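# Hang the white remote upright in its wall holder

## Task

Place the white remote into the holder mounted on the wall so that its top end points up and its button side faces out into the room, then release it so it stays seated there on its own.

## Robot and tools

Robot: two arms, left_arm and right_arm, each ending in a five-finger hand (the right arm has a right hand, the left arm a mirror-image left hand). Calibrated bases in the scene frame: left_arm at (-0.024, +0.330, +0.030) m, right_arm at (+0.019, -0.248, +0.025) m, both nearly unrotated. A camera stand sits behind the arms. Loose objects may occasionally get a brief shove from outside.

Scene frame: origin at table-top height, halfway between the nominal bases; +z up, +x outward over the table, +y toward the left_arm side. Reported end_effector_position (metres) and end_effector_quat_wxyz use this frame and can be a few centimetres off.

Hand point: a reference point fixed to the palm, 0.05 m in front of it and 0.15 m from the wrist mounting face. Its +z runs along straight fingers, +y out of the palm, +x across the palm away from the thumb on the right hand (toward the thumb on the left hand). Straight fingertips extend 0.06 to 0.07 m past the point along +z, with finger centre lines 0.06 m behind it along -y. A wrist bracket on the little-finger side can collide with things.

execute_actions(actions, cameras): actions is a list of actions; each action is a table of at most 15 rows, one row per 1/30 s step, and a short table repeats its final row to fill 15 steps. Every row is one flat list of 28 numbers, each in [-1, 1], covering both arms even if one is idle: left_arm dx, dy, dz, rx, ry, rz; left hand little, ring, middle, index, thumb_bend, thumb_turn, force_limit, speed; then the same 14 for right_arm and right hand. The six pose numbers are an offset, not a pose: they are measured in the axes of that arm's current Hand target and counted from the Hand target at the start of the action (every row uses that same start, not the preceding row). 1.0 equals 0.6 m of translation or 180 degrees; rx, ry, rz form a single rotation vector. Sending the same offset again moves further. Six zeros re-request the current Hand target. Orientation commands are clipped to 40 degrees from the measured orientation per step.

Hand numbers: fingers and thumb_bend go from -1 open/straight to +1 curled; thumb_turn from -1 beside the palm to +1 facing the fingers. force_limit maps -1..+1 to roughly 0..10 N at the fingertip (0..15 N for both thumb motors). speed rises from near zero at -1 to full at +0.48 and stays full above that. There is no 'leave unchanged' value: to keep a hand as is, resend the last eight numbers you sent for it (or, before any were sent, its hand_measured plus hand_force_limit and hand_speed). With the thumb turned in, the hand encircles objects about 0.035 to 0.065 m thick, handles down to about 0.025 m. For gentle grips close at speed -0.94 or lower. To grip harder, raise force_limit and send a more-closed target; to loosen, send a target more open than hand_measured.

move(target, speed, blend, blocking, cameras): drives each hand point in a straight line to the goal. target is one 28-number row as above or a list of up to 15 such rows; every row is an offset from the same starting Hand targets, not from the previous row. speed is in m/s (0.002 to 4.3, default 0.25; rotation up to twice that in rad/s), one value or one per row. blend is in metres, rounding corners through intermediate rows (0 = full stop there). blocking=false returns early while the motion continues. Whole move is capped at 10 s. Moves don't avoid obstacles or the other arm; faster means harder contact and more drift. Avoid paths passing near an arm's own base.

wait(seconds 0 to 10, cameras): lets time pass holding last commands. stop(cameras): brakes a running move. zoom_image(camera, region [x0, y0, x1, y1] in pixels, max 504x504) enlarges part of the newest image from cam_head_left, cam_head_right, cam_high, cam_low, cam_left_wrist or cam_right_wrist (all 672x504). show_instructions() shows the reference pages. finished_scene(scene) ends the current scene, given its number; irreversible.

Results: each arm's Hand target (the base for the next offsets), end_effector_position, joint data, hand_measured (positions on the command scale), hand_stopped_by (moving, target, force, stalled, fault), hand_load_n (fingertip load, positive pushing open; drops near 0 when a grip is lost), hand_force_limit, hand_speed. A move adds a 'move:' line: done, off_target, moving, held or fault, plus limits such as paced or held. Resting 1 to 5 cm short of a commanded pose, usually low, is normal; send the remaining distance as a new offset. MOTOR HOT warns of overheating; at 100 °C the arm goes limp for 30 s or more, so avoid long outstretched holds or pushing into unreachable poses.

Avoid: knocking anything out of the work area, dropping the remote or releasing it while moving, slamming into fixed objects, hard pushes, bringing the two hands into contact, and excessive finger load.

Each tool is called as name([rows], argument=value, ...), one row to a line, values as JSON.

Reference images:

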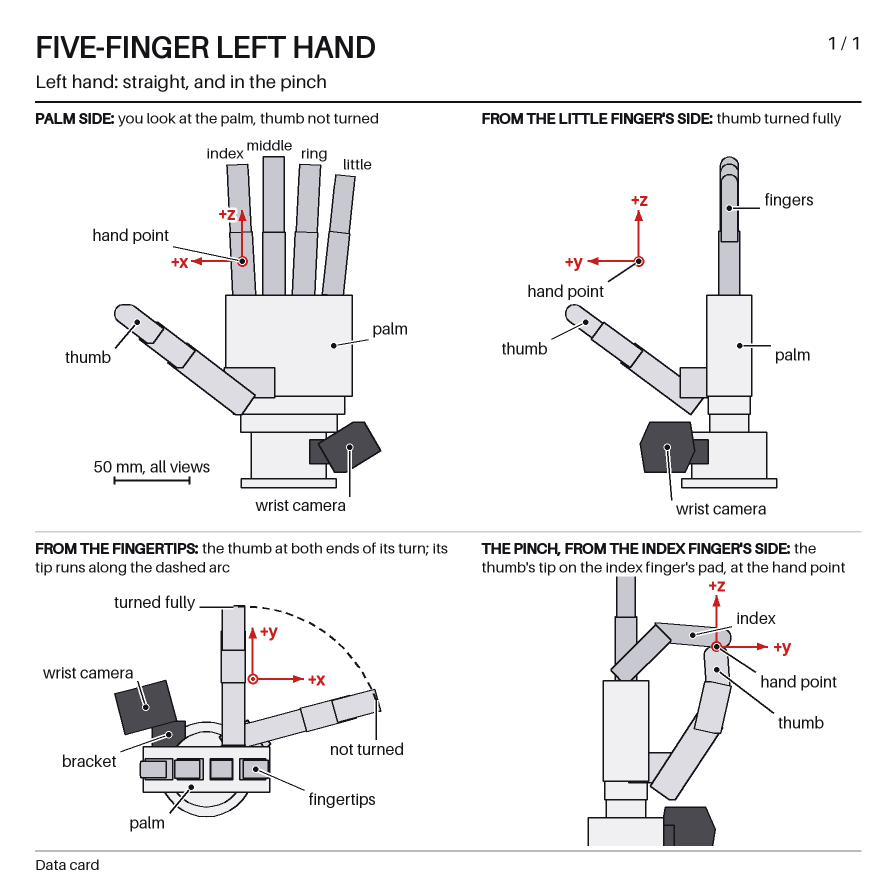

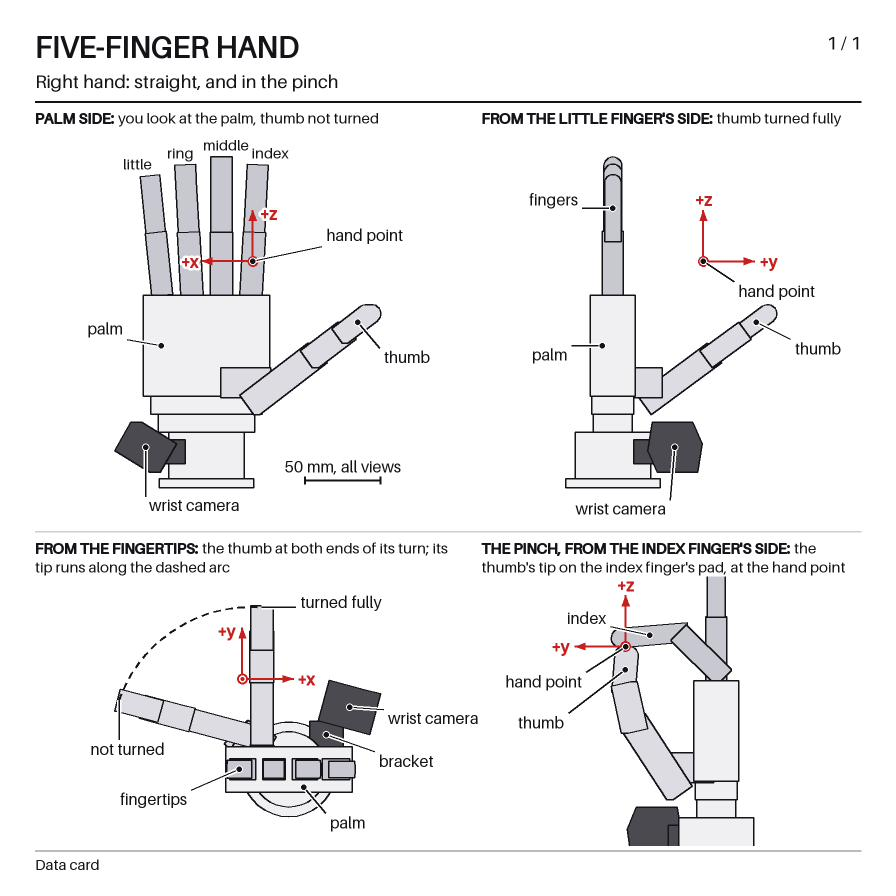

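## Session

execute_actions(actions=[])

Scene clock: 0.00 s.
left_arm: end_effector_position=(+0.5508, +0.2285, +0.0952) hand_measured=(-1.000, -1.000, -1.000, -1.000, -1.000, -1.000) hand_load_n=(+0.0, +0.0, +0.0, +0.0, +0.0, -0.5) hand_stopped_by=(target, target, target, target, target, target) hand_force_limit=0.00 hand_speed=-0.80 end_effector_quat_wxyz=(+0.019, +0.953, -0.301, -0.009) | right_arm: end_effector_position=(+0.3469, +0.2165, +0.3150) hand_measured=(-1.000, -1.000, -1.000, -1.000, -1.000, -1.000) hand_load_n=(+0.0, +0.0, +0.0, +0.0, +0.0, +0.0) hand_stopped_by=(target, target, target, target, target, target) hand_force_limit=0.00 hand_speed=-0.80 end_effector_quat_wxyz=(+0.128, -0.281, +0.950, +0.047)
Joint positions: left_arm=[-0.046 1.967 1.64 -1.27 0.033 -1.006] | right_arm=[0.901 1.517 1.586 -1.375 0.069 1.882]
Joint velocities: within noise
Joint torques (N m): no reading
Heat: left arm: hottest elbow 33 °C; right arm: hottest elbow 32 °C.
Hand target: left_arm +0.5566, +0.2283, +0.0946; +0.019, +0.954, -0.301, -0.006 | right_arm +0.3506, +0.2212, +0.3313; +0.142, -0.280, +0.948, +0.057
camera_calibration:
cam_left_wrist: T_world_to_cam=[[0.781408, 0.622079, -0.0491963, -0.56308], [0.549854, -0.649114, 0.525654, -0.205511], [0.295064, -0.437801, -0.849275, 0.13073], [0, 0, 0, 1]] pos_world=[0.514422, 0.274114, 0.191352]
cam_right_wrist: T_world_to_cam=[[-0.719086, 0.691983, -0.063827, 0.122164], [0.437774, 0.522414, 0.731736, -0.493981], [0.539693, 0.498239, -0.678593, 0.0334616], [0, 0, 0, 1]] pos_world=[0.286039, 0.156856, 0.391967]

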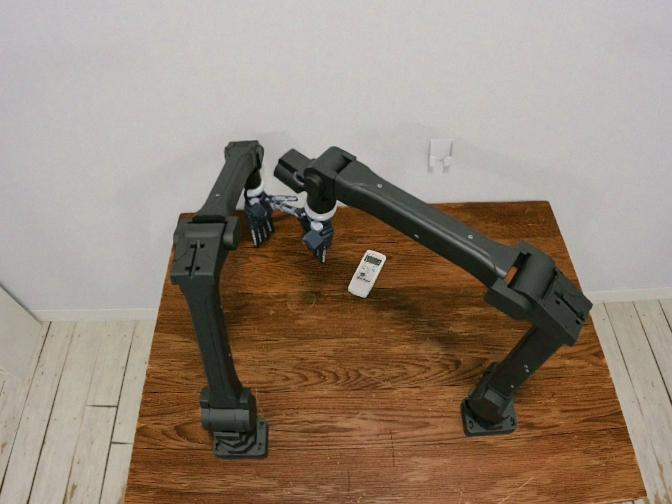

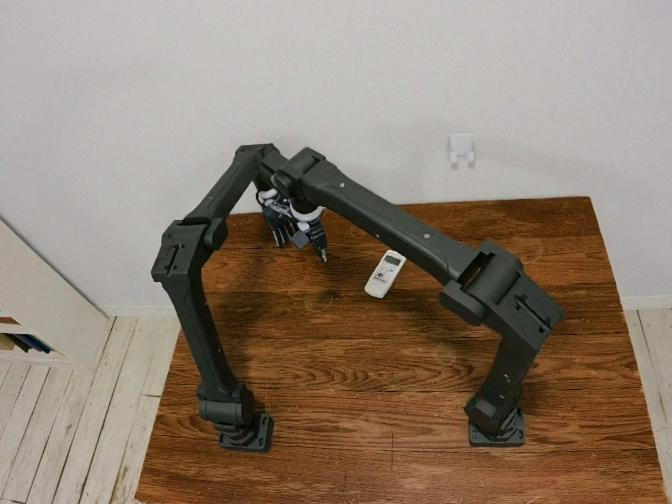

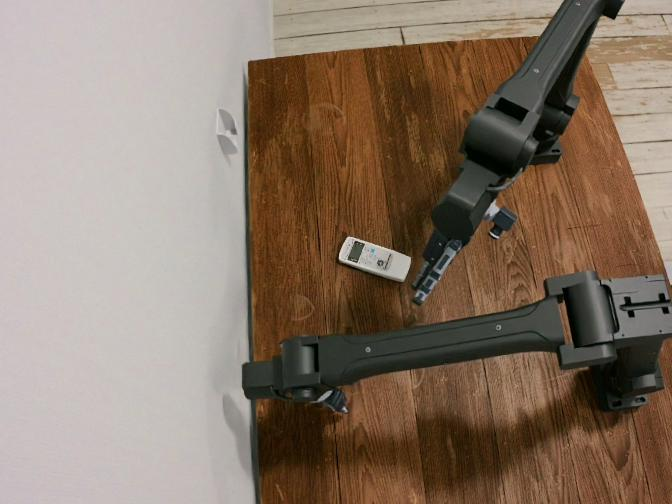

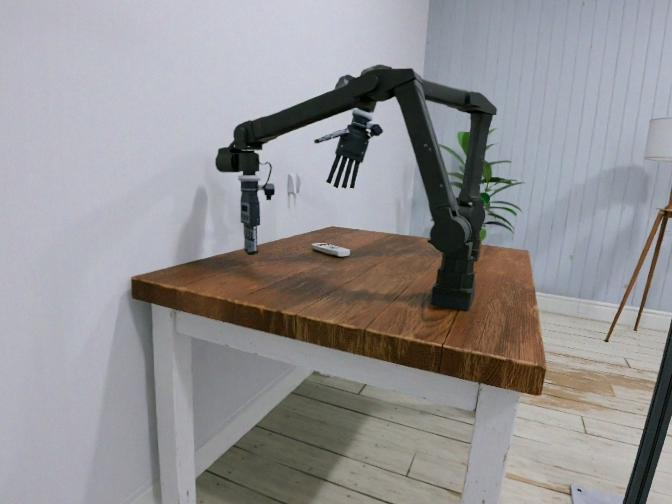

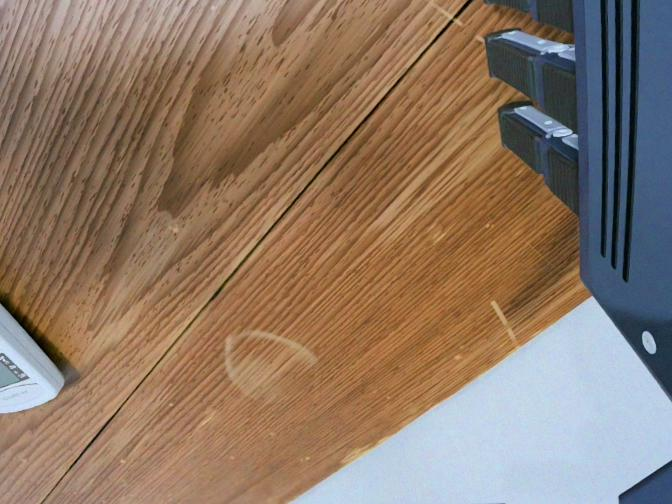

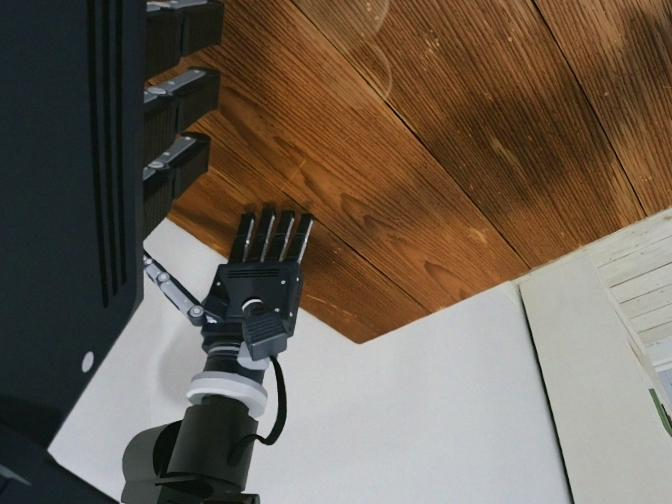

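zoom_image(camera="cam_high", region=[320, 220, 420, 295])

zoom_image(camera="cam_head_left", region=[400, 120, 480, 180])

zoom_image(camera="cam_head_right", region=[420, 120, 500, 180])

zoom_image(camera="cam_head_left", region=[330, 240, 410, 300])

zoom_image(camera="cam_head_right", region=[340, 240, 420, 300])

zoom_image(camera="cam_high", region=[190, 90, 270, 170])

Scaled by 5.040 from the camera's 672x504 image, which has a finer 960x720 frame.

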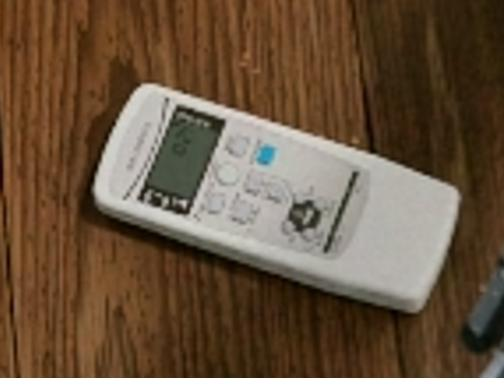

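Scaled by 6.300 from the camera's 672x504 image, which has a finer 960x720 frame.

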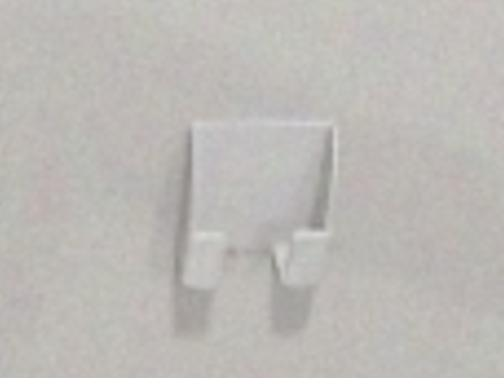

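Scaled by 6.300 from the camera's 672x504 image, which has a finer 960x720 frame.

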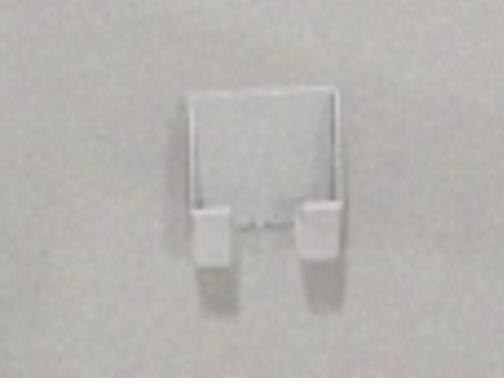

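Scaled by 6.300 from the camera's 672x504 image, which has a finer 960x720 frame.

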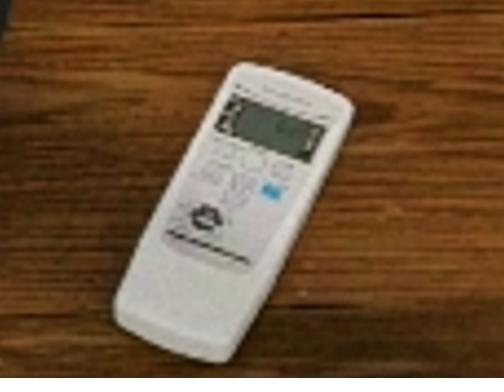

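Scaled by 6.300 from the camera's 672x504 image, which has a finer 960x720 frame.

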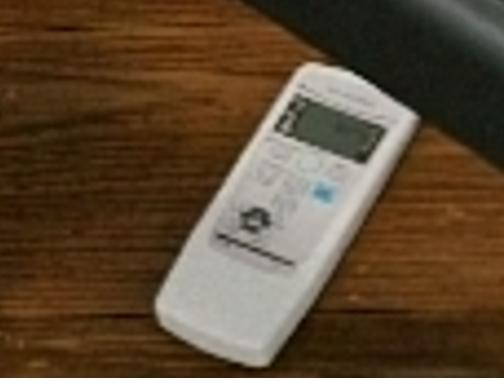

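Scaled by 6.300 from the camera's 672x504 image, which has a finer 960x720 frame.

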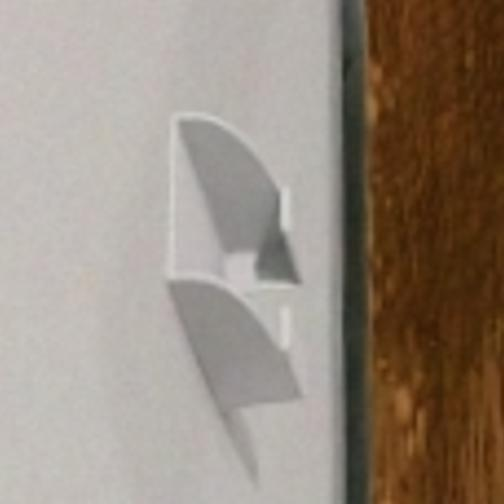

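move([
  [0,0,0,0,0,0,1,1,1,1,-1,-1,0,-0.3,0.1257,-0.2333,-0.0467,0,0,0,-0.4,-0.4,-0.4,-0.4,-1,1,0,-0.3],
  [-0.164,-0.0742,-0.37,0,0,0,1,1,1,1,-1,-1,0,-0.3,0.263,-0.4565,-0.0967,-0.0577,0.0884,-0.4248,-0.4,-0.4,-0.4,-0.4,-1,1,0,-0.3],
], speed=0.15, blend=0.03, cameras=["cam_head_left","cam_high"])

Scene clock: 107.43 s.
left_arm: end_effector_position=(+0.4998, +0.3241, +0.2964) hand_measured=(+1.000, +1.000, +1.000, +1.000, -1.000, -1.000) hand_load_n=(+0.0, +0.0, +0.0, +0.0, +0.0, +0.0) hand_stopped_by=(target, target, target, target, target, target) hand_force_limit=0.00 hand_speed=-0.30 end_effector_quat_wxyz=(+0.016, +0.955, -0.297, +0.010) | right_arm: end_effector_position=(+0.3467, -0.0975, +0.3144) hand_measured=(-0.400, -0.400, -0.400, -0.400, -1.000, +1.000) hand_load_n=(+0.0, +0.0, +0.0, +0.0, +0.0, +0.0) hand_stopped_by=(target, target, target, target, target, target) hand_force_limit=0.00 hand_speed=-0.30 end_effector_quat_wxyz=(+0.002, +0.819, -0.573, -0.004)
Joint positions: left_arm=[0.13 1.747 1.854 -1.673 0.037 -0.839] | right_arm=[0.349 1.446 1.555 -1.689 -0.004 -0.005]
Joint torques (N m): left_arm=[0.62 -17.38 10.47 0.28 0.1 0.17] | right_arm=[-0.79 -9.58 13.79 -0.28 -0.02 -0.09]
Heat: left arm: hottest elbow 38 °C; right arm: hottest elbow 40 °C.
Hand target: left_arm +0.5067, +0.3282, +0.3147; +0.019, +0.954, -0.301, -0.006 | right_arm +0.3602, -0.1000, +0.3317; +0.000, +0.819, -0.573, +0.000
Off the commanded pose: left_arm 0.020 m, 2 deg | right_arm 0.022 m, 1 deg.
joint sent to its limit (left arm) — joint 4 (wrist pitch), lower limit. The joint targets are off in orientation, not in position.
joint sent to its limit (right arm) — joint 4 (wrist pitch), lower limit. The joint targets still meet the commanded pose.
move: off_target (left_arm, right_arm); blend cut to 0 m at target 1
Images, in order (width x height): cam_head_left 672x504, cam_high 672x504.

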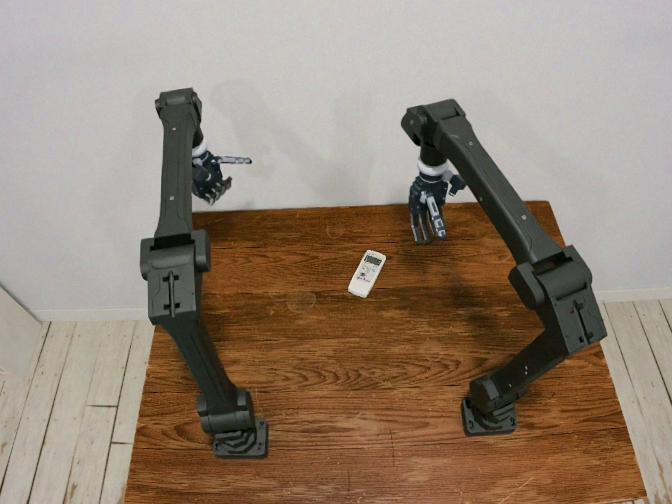

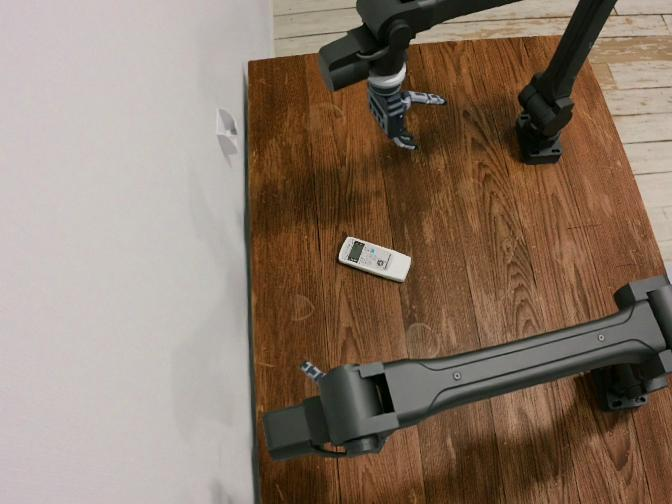

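move(target=[0,0,0,0,0,0,1,1,1,1,-1,-1,0,-0.3,-0.1213,-0.213,0.2833,0.3127,-0.1261,-0.2214,-0.4,-0.4,-0.4,-0.4,-1,1,0,-0.3], speed=0.15, cameras=["cam_right_wrist","cam_high","cam_head_left","cam_head_right"])

Scene clock: 129.33 s.
left_arm: end_effector_position=(+0.4998, +0.3241, +0.2964) hand_measured=(+1.000, +1.000, +1.000, +1.000, -1.000, -1.000) hand_load_n=(+0.0, +0.0, +0.0, +0.0, +0.0, +0.0) hand_stopped_by=(target, target, target, target, target, target) hand_force_limit=0.00 hand_speed=-0.30 end_effector_quat_wxyz=(+0.016, +0.955, -0.297, +0.010) | right_arm: end_effector_position=(+0.4487, +0.0181, +0.1639) hand_measured=(-0.400, -0.400, -0.400, -0.400, -1.000, +1.000) hand_load_n=(+0.0, +0.0, +0.0, +0.0, +0.0, +0.0) hand_stopped_by=(target, target, target, target, target, target) hand_force_limit=0.00 hand_speed=-0.30 end_effector_quat_wxyz=(-0.481, +0.848, -0.198, +0.102)
Joint positions: left_arm=[0.13 1.747 1.854 -1.673 0.037 -0.839] | right_arm=[0.318 1.407 0.927 -0.243 -0.675 -0.485]
Joint torques (N m): left_arm=[0.5 -17.61 10.5 0.28 0.08 0.17] | right_arm=[-1.03 -9.58 8.8 2.15 -0.46 -0.1]
Heat: left arm: hottest elbow 40 °C; right arm: hottest elbow 44 °C.
Hand target: left_arm +0.5066, +0.3282, +0.3147; +0.019, +0.953, -0.301, -0.006 | right_arm +0.4554, +0.0119, +0.1616; -0.482, +0.847, -0.196, +0.112
Off the commanded pose: left_arm 0.020 m, 2 deg | right_arm 0.009 m, 1 deg.
joint sent to its limit (left arm) — joint 4 (wrist pitch), lower limit. The joint targets are off in orientation, not in position.
move: off_target (left_arm)
camera_calibration:
cam_right_wrist: T_world_to_cam=[[-0.009993, -0.535893, -0.844226, 0.154935], [-0.983651, -0.146547, 0.104667, 0.428458], [-0.179809, 0.83147, -0.525668, 0.266507], [0, 0, 0, 1]] pos_world=[0.470922, -0.0757751, 0.226049]
Images, in order (width x height): cam_head_left 672x504, cam_head_right 672x504, cam_high 672x504, cam_right_wrist 672x504.

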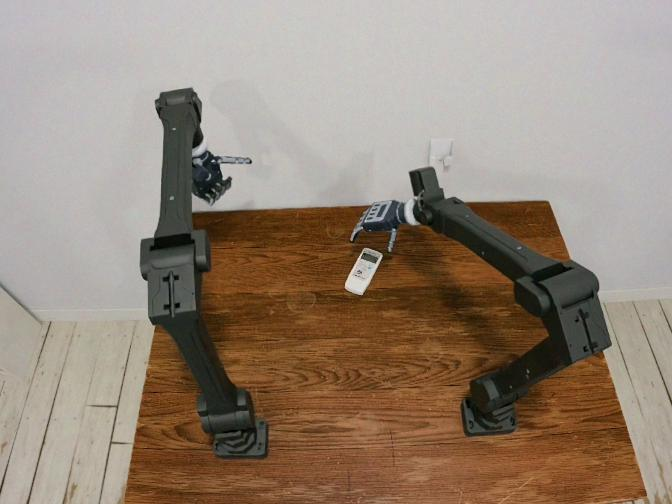

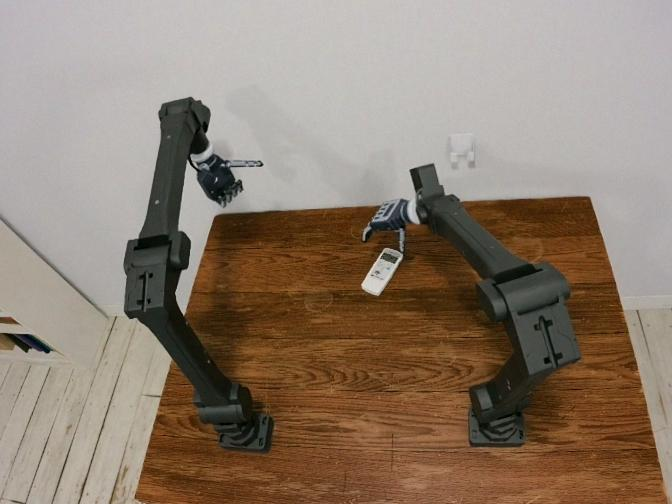

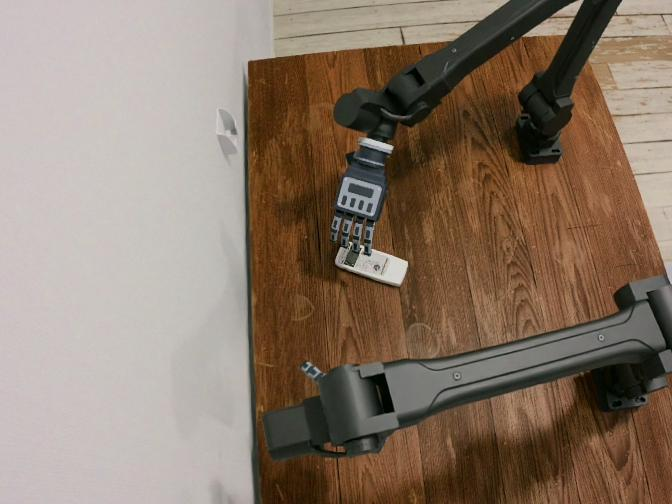

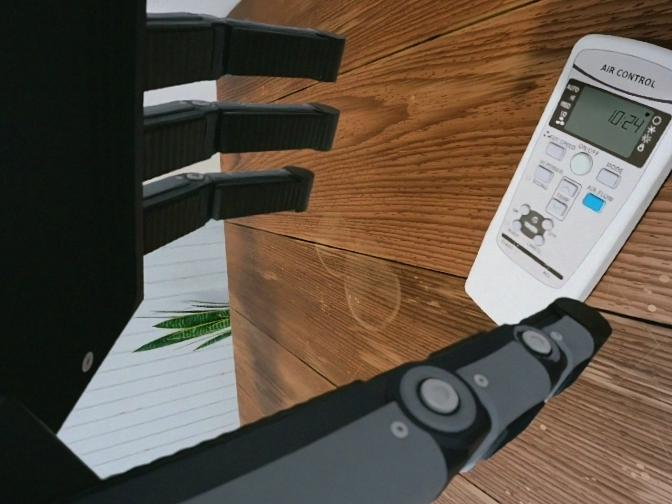

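zoom_image(camera="cam_high", region=[320, 170, 440, 295])

zoom_image(camera="cam_head_left", region=[330, 180, 430, 300])

Scaled by 4.032 from the camera's 672x504 image, which has a finer 960x720 frame.

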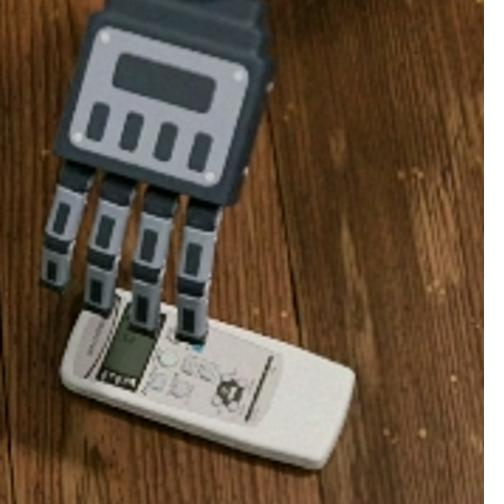

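Scaled by 4.200 from the camera's 672x504 image, which has a finer 960x720 frame.

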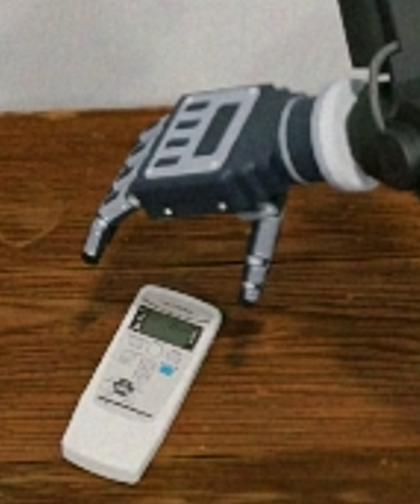

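zoom_image(camera="cam_right_wrist", region=[440, 10, 672, 360])

Scaled by 1.440 from the camera's 672x504 image, which has a finer 960x720 frame.

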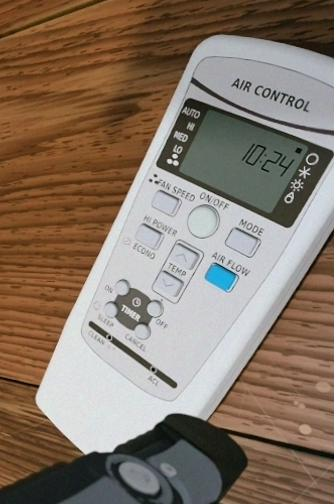

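move(target=[0,0,0,0,0,0,1,1,1,1,-1,-1,0,-0.3,0.028,0.0817,0.0713,0,-0.0053,-0.0096,-0.4,-0.4,-0.4,-0.4,-0.76,1,0,-0.3], speed=0.1, cameras=["cam_right_wrist","cam_high","cam_head_left"])

zoom_image(camera="cam_right_wrist", region=[340, 0, 672, 400])

zoom_image(camera="cam_high", region=[320, 170, 440, 295])

zoom_image(camera="cam_head_left", region=[330, 180, 430, 300])

Scene clock: 186.97 s.
left_arm: end_effector_position=(+0.4998, +0.3241, +0.2964) hand_measured=(+1.000, +1.000, +1.000, +1.000, -1.000, -1.000) hand_load_n=(+0.5, +0.0, +0.0, +0.0, +0.0, +0.5) hand_stopped_by=(target, target, target, target, target, target) hand_force_limit=0.00 hand_speed=-0.30 end_effector_quat_wxyz=(+0.016, +0.955, -0.297, +0.010) | right_arm: end_effector_position=(+0.4698, +0.0219, +0.0990) hand_measured=(-0.400, -0.400, -0.400, -0.400, -0.760, +1.000) hand_load_n=(-0.5, +0.5, +0.0, +0.0, +0.0, +0.0) hand_stopped_by=(target, target, target, target, target, target) hand_force_limit=0.00 hand_speed=-0.30 end_effector_quat_wxyz=(-0.480, +0.852, -0.181, +0.102)
Joint positions: left_arm=[0.13 1.747 1.854 -1.673 0.037 -0.839] | right_arm=[0.311 1.566 0.907 -0.081 -0.695 -0.528]
Joint torques (N m): left_arm=[0.5 -17.61 10.45 0.35 0.1 0.18] | right_arm=[-0.67 -11.52 8.02 2.11 -0.48 -0.08]
Heat: left arm: hottest elbow 43 °C; right arm: hottest elbow 42 °C.
Hand target: left_arm +0.5066, +0.3282, +0.3147; +0.019, +0.953, -0.301, -0.006 | right_arm +0.4757, +0.0151, +0.0978; -0.482, +0.851, -0.179, +0.112
Off the commanded pose: left_arm 0.020 m, 2 deg | right_arm 0.009 m, 1 deg.
joint sent to its limit (left arm) — joint 4 (wrist pitch), lower limit. The joint targets are off in orientation, not in position.
move: off_target (left_arm)
camera_calibration:
cam_right_wrist: T_world_to_cam=[[0.0177095, -0.542307, -0.839994, 0.0891409], [-0.980223, -0.175032, 0.0923364, 0.456779], [-0.197101, 0.821746, -0.534682, 0.242327], [0, 0, 0, 1]] pos_world=[0.493929, -0.0708383, 0.162268]
Images, in order (width x height): cam_head_left 672x504, cam_high 672x504, cam_right_wrist 672x504.

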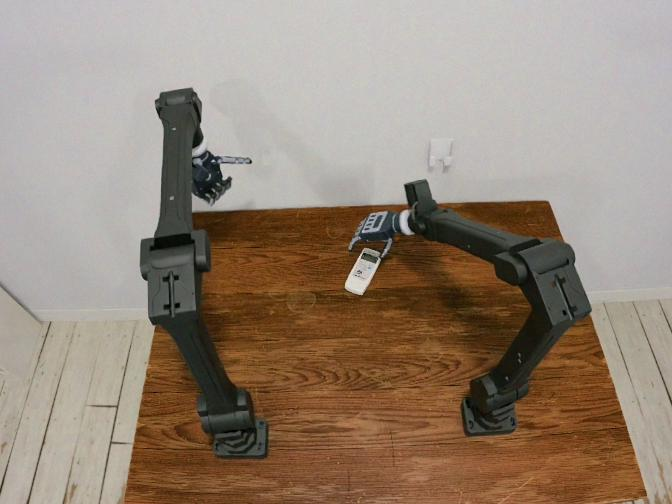

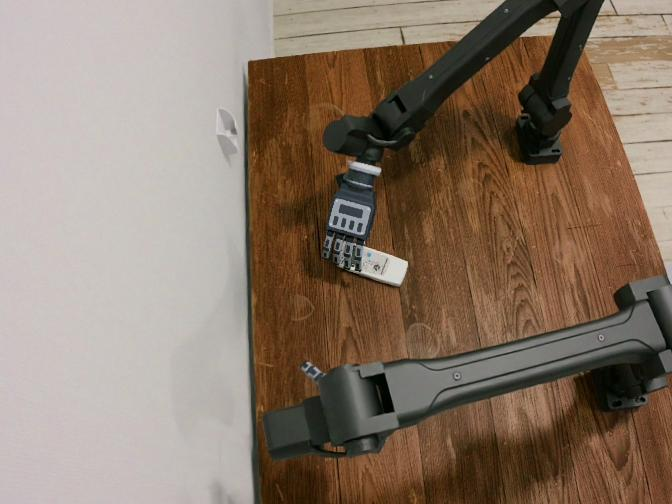

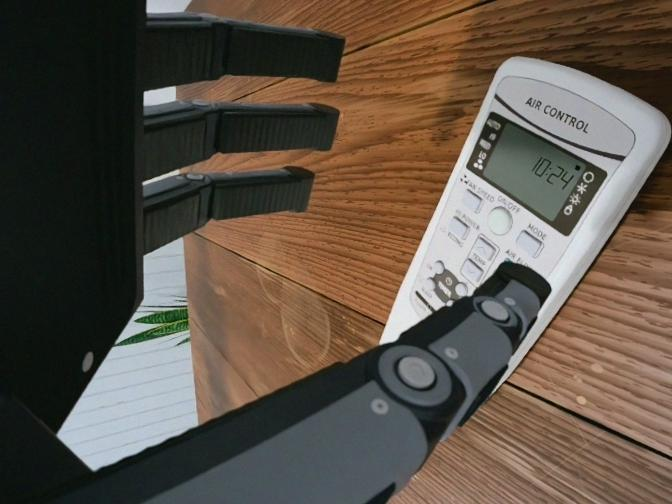

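Scaled by 1.260 from the camera's 672x504 image, which has a finer 960x720 frame.

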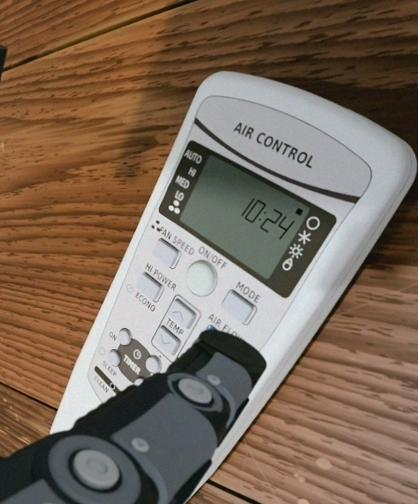

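Scaled by 4.032 from the camera's 672x504 image, which has a finer 960x720 frame.

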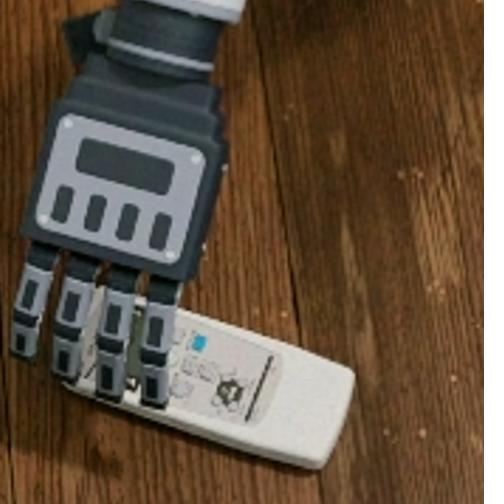

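Scaled by 4.200 from the camera's 672x504 image, which has a finer 960x720 frame.

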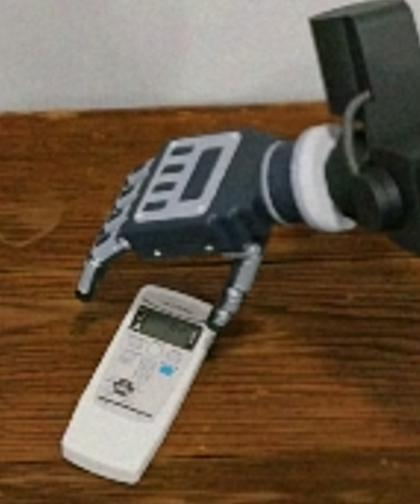

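move(target=[0,0,0,0,0,0,1,1,1,1,-1,-1,0,-0.3,-0.0028,0.0634,0.037,0,0,0,-0.4,-0.4,-0.4,-0.4,-0.76,1,0,-0.3], speed=0.08, cameras=["cam_right_wrist","cam_high"])

zoom_image(camera="cam_right_wrist", region=[340, 0, 672, 400])

Scene clock: 209.17 s.
left_arm: end_effector_position=(+0.4998, +0.3241, +0.2964) hand_measured=(+1.000, +1.000, +1.000, +1.000, -1.000, -1.000) hand_load_n=(+0.5, +0.0, +0.0, +0.0, +0.0, +0.0) hand_stopped_by=(target, target, target, target, target, target) hand_force_limit=0.00 hand_speed=-0.30 end_effector_quat_wxyz=(+0.016, +0.955, -0.297, +0.010) | right_arm: end_effector_position=(+0.4684, +0.0214, +0.0543) hand_measured=(-0.400, -0.400, -0.400, -0.400, -0.760, +1.000) hand_load_n=(+0.0, +0.0, +0.0, +0.0, +0.0, +0.0) hand_stopped_by=(target, target, target, target, target, target) hand_force_limit=0.00 hand_speed=-0.30 end_effector_quat_wxyz=(-0.480, +0.852, -0.181, +0.102)
Joint positions: left_arm=[0.13 1.747 1.854 -1.673 0.037 -0.839] | right_arm=[0.311 1.651 0.86 0.05 -0.695 -0.529]
Joint torques (N m): left_arm=[0.32 -17.55 10.48 0.28 0.09 0.19] | right_arm=[-0.56 -11.11 7.35 2 -0.45 -0.09]
Heat: left arm: hottest elbow 43 °C; right arm: hottest elbow 39 °C.
Hand target: left_arm +0.5066, +0.3282, +0.3147; +0.019, +0.953, -0.301, -0.006 | right_arm +0.4746, +0.0151, +0.0535; -0.482, +0.851, -0.179, +0.112
Off the commanded pose: left_arm 0.020 m, 2 deg | right_arm 0.009 m, 1 deg.
joint sent to its limit (left arm) — joint 4 (wrist pitch), lower limit. The joint targets are off in orientation, not in position.
move: off_target (left_arm)
camera_calibration:
cam_right_wrist: T_world_to_cam=[[0.0175336, -0.542802, -0.839678, 0.0512781], [-0.980105, -0.175389, 0.0929124, 0.459306], [-0.197703, 0.821343, -0.535078, 0.218822], [0, 0, 0, 1]] pos_world=[0.492531, -0.0713368, 0.117469]
Images, in order (width x height): cam_high 672x504, cam_right_wrist 672x504.

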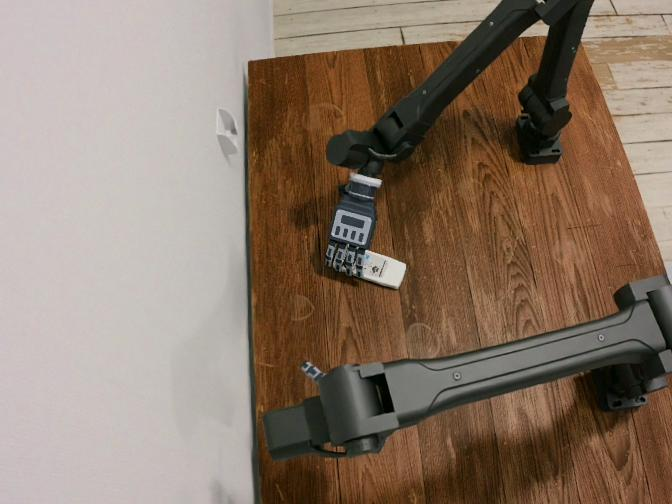

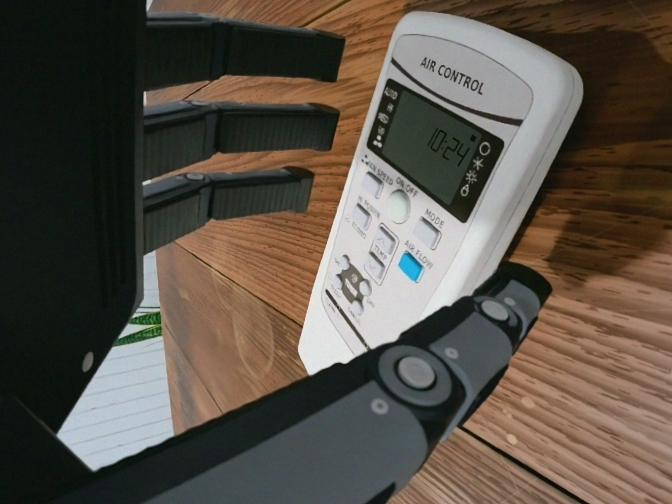

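Scaled by 1.260 from the camera's 672x504 image, which has a finer 960x720 frame.

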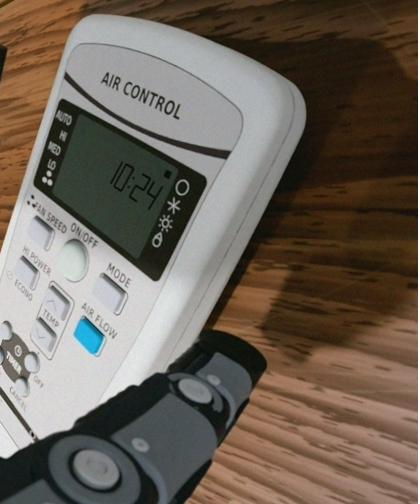

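move(target=[0,0,0,0,0,0,1,1,1,1,-1,-1,0,-0.3,0.001,0.0272,0.0168,0,0,0,-0.4,-0.4,-0.4,-0.4,-0.76,1,0,-0.3], speed=0.06, cameras=["cam_right_wrist","cam_high","cam_low","cam_head_left"])

zoom_image(camera="cam_low", region=[280, 190, 400, 280])

zoom_image(camera="cam_high", region=[310, 200, 420, 300])

zoom_image(camera="cam_right_wrist", region=[200, 0, 600, 400])

zoom_image(camera="cam_head_left", region=[330, 200, 430, 300])

Scene clock: 229.57 s.
left_arm: end_effector_position=(+0.4998, +0.3241, +0.2964) hand_measured=(+1.000, +1.000, +1.000, +1.000, -1.000, -1.000) hand_load_n=(+0.0, +0.0, +0.0, +0.0, +0.0, +0.0) hand_stopped_by=(target, target, target, target, target, target) hand_force_limit=0.00 hand_speed=-0.30 end_effector_quat_wxyz=(+0.016, +0.955, -0.297, +0.010) | right_arm: end_effector_position=(+0.4699, +0.0218, +0.0364) hand_measured=(-0.400, -0.400, -0.400, -0.400, -0.760, +1.000) hand_load_n=(+0.0, +0.0, +0.0, +0.0, +0.0, +0.0) hand_stopped_by=(target, target, target, target, target, target) hand_force_limit=0.00 hand_speed=-0.30 end_effector_quat_wxyz=(-0.481, +0.852, -0.181, +0.102)
Joint positions: left_arm=[0.13 1.747 1.854 -1.673 0.037 -0.839] | right_arm=[0.311 1.693 0.85 0.104 -0.695 -0.529]
Joint torques (N m): left_arm=[0.5 -17.73 10.44 0.32 0.1 0.17] | right_arm=[-0.91 -10.87 6.97 2.17 -0.46 -0.1]
Heat: left arm: hottest elbow 43 °C; right arm: hottest elbow 39 °C.
Hand target: left_arm +0.5066, +0.3282, +0.3147; +0.019, +0.953, -0.301, -0.006 | right_arm +0.4756, +0.0150, +0.0343; -0.482, +0.851, -0.179, +0.112
Off the commanded pose: left_arm 0.020 m, 2 deg | right_arm 0.009 m, 1 deg.
joint sent to its limit (left arm) — joint 4 (wrist pitch), lower limit. The joint targets are off in orientation, not in position.
move: off_target (left_arm)
camera_calibration:
cam_right_wrist: T_world_to_cam=[[0.0193664, -0.542217, -0.840015, 0.0356943], [-0.980312, -0.175424, 0.0906328, 0.462724], [-0.196502, 0.821722, -0.53494, 0.208666], [0, 0, 0, 1]] pos_world=[0.493926, -0.0709382, 0.0996694]
Images, in order (width x height): cam_head_left 672x504, cam_high 672x504, cam_low 672x504, cam_right_wrist 672x504.

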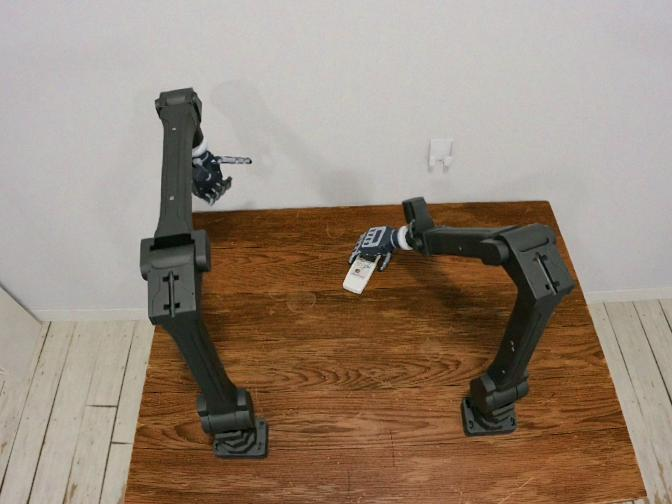

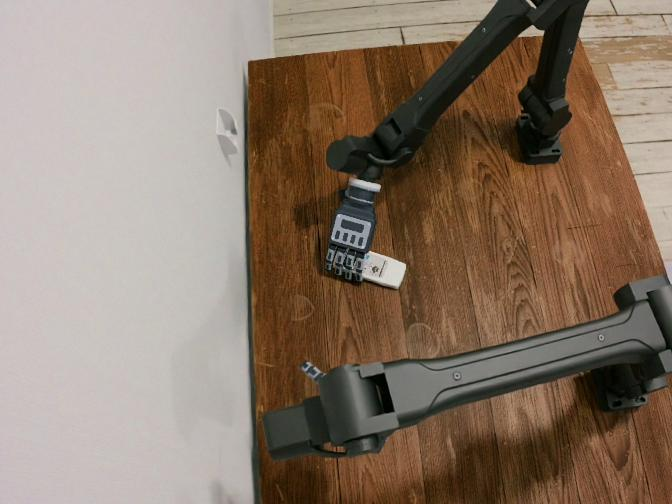

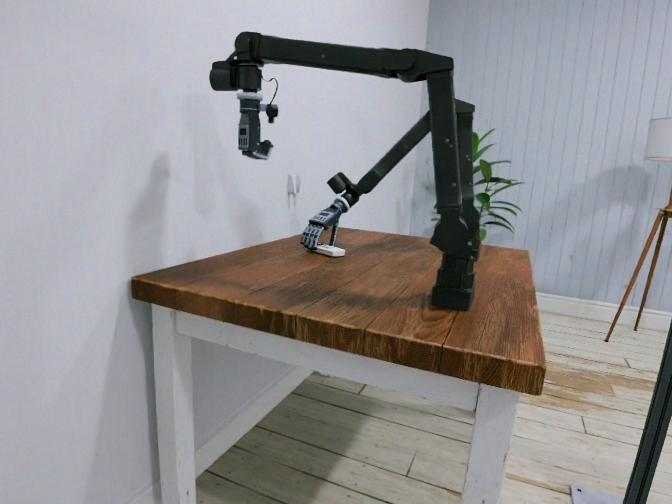

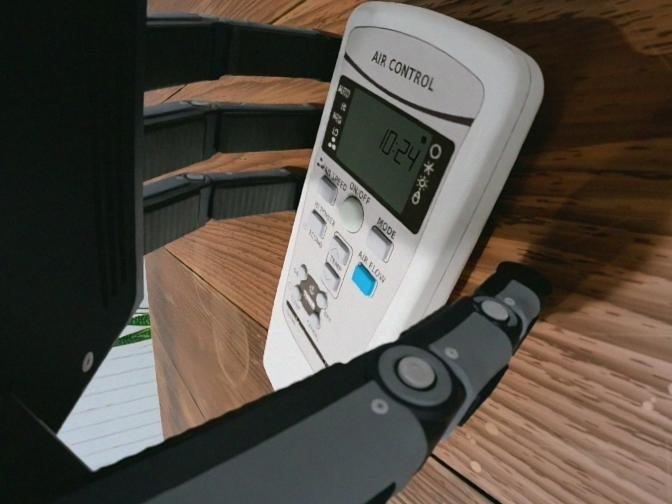

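Scaled by 4.200 from the camera's 672x504 image, which has a finer 960x720 frame.

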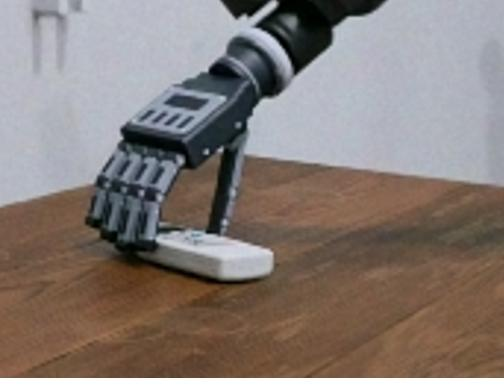

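Scaled by 4.582 from the camera's 672x504 image, which has a finer 960x720 frame.

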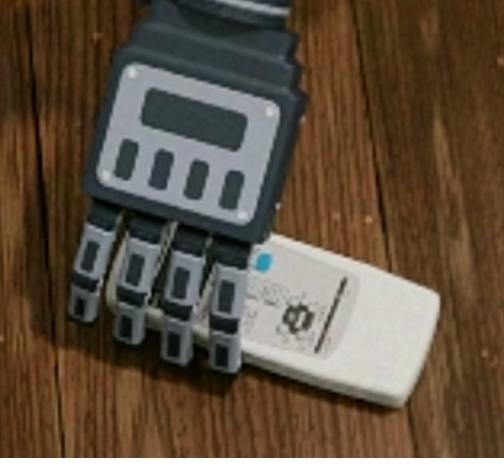

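Scaled by 1.260 from the camera's 672x504 image, which has a finer 960x720 frame.

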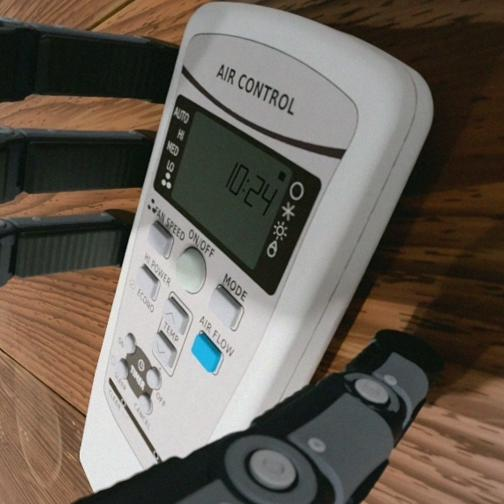

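Scaled by 5.040 from the camera's 672x504 image, which has a finer 960x720 frame.

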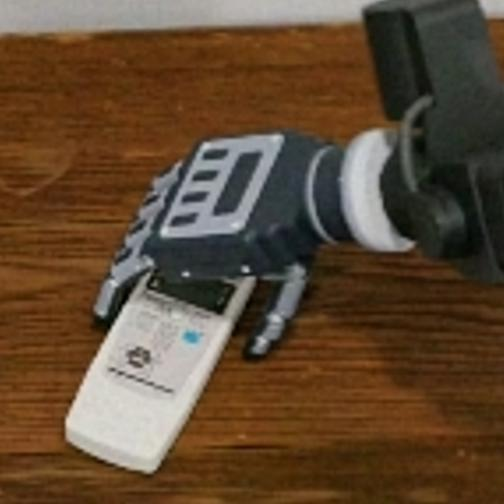

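move(target=[0,0,0,0,0,0,1,1,1,1,-1,-1,0,-0.3,0,0,0,0,0,0,-0.4,-0.1,0.1,0.1,-0.1,1,-0.5,-0.94], speed=0.05)

wait(seconds=3, cameras=["cam_right_wrist","cam_high"])

Scene clock: 236.90 s.
left_arm: end_effector_position=(+0.4998, +0.3241, +0.2964) hand_measured=(+1.000, +1.000, +1.000, +1.000, -1.000, -1.000) hand_load_n=(+0.0, +0.0, +0.0, +0.0, +0.0, +0.0) hand_stopped_by=(target, target, target, target, target, target) hand_force_limit=0.00 hand_speed=-0.30 end_effector_quat_wxyz=(+0.016, +0.955, -0.297, +0.010) | right_arm: end_effector_position=(+0.4702, +0.0222, +0.0368) hand_measured=(-0.400, -0.216, -0.244, -0.272, -0.692, +1.000) hand_load_n=(-0.5, +3.5, +2.5, +1.5, +6.5, +1.0) hand_stopped_by=(target, force, force, force, force, target) hand_force_limit=-0.50 hand_speed=-0.94 end_effector_quat_wxyz=(-0.482, +0.852, -0.180, +0.103)
Joint positions: left_arm=[0.13 1.747 1.854 -1.673 0.037 -0.839] | right_arm=[0.311 1.693 0.85 0.107 -0.696 -0.529]
Joint torques (N m): left_arm=[0.38 -17.44 10.5 0.28 0.1 0.18] | right_arm=[-0.91 -11.69 6.99 2.15 -0.41 -0.07]
Heat: left arm: hottest elbow 43 °C; right arm: hottest elbow 38 °C.
Hand target: left_arm +0.5066, +0.3282, +0.3147; +0.019, +0.953, -0.301, -0.006 | right_arm +0.4756, +0.0151, +0.0343; -0.482, +0.851, -0.179, +0.112
Off the commanded pose: left_arm 0.020 m, 2 deg | right_arm 0.009 m, 1 deg.
joint sent to its limit (left arm) — joint 4 (wrist pitch), lower limit. The joint targets are off in orientation, not in position.
move: off_target (left_arm)

Scene clock: 239.90 s.
left_arm: end_effector_position=(+0.4998, +0.3241, +0.2964) hand_measured=(+1.000, +1.000, +1.000, +1.000, -1.000, -1.000) hand_load_n=(+0.0, +0.0, +0.0, +0.0, +0.0, +0.0) hand_stopped_by=(target, target, target, target, target, target) hand_force_limit=0.00 hand_speed=-0.30 end_effector_quat_wxyz=(+0.016, +0.955, -0.297, +0.010) | right_arm: end_effector_position=(+0.4702, +0.0222, +0.0368) hand_measured=(-0.400, -0.216, -0.244, -0.272, -0.692, +1.000) hand_load_n=(+0.0, +3.5, +2.5, +1.5, +6.5, +1.0) hand_stopped_by=(target, force, force, force, force, target) hand_force_limit=-0.50 hand_speed=-0.94 end_effector_quat_wxyz=(-0.482, +0.852, -0.180, +0.103)
Joint positions: left_arm=[0.13 1.747 1.854 -1.673 0.037 -0.839] | right_arm=[0.311 1.693 0.85 0.107 -0.696 -0.529]
Joint torques (N m): left_arm=[0.5 -17.73 10.47 0.36 0.09 0.17] | right_arm=[-1.14 -11.16 6.95 2.06 -0.41 -0.1]
Heat: left arm: hottest elbow 43 °C; right arm: hottest elbow 38 °C.
Hand target: left_arm +0.5066, +0.3282, +0.3147; +0.019, +0.953, -0.301, -0.006 | right_arm +0.4756, +0.0151, +0.0343; -0.482, +0.851, -0.179, +0.112
Off the commanded pose: left_arm 0.020 m, 2 deg | right_arm 0.009 m, 1 deg.
wait: 3.00 s; at rest by 0.17 s
camera_calibration:
cam_right_wrist: T_world_to_cam=[[0.0218764, -0.540691, -0.840936, 0.0350608], [-0.980309, -0.176719, 0.088122, 0.463198], [-0.196257, 0.822449, -0.53391, 0.208468], [0, 0, 0, 1]] pos_world=[0.494223, -0.0706409, 0.099969]
Images, in order (width x height): cam_high 672x504, cam_right_wrist 672x504.

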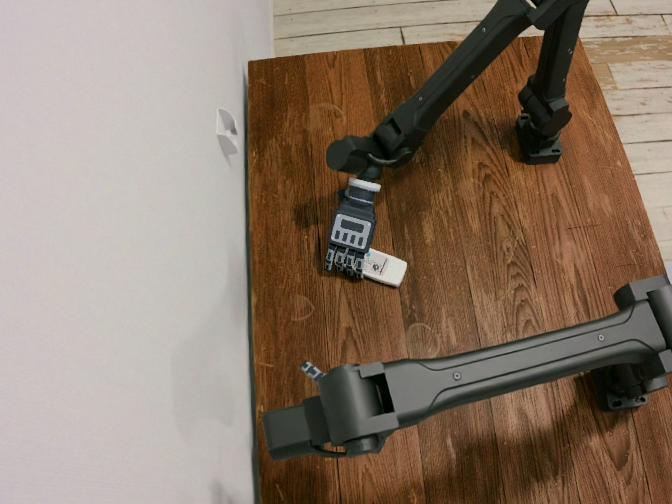

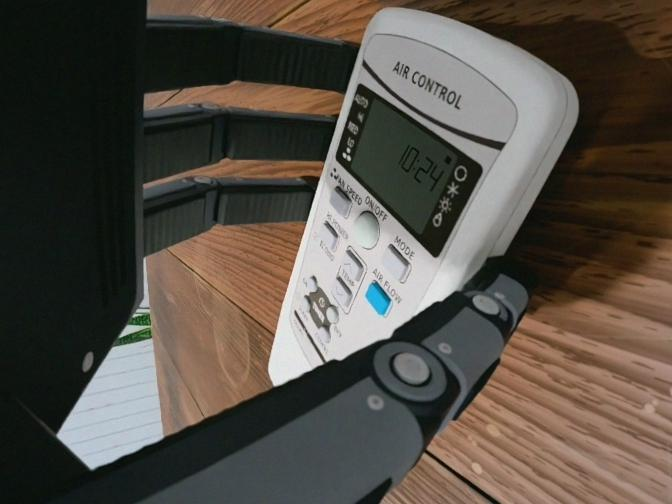

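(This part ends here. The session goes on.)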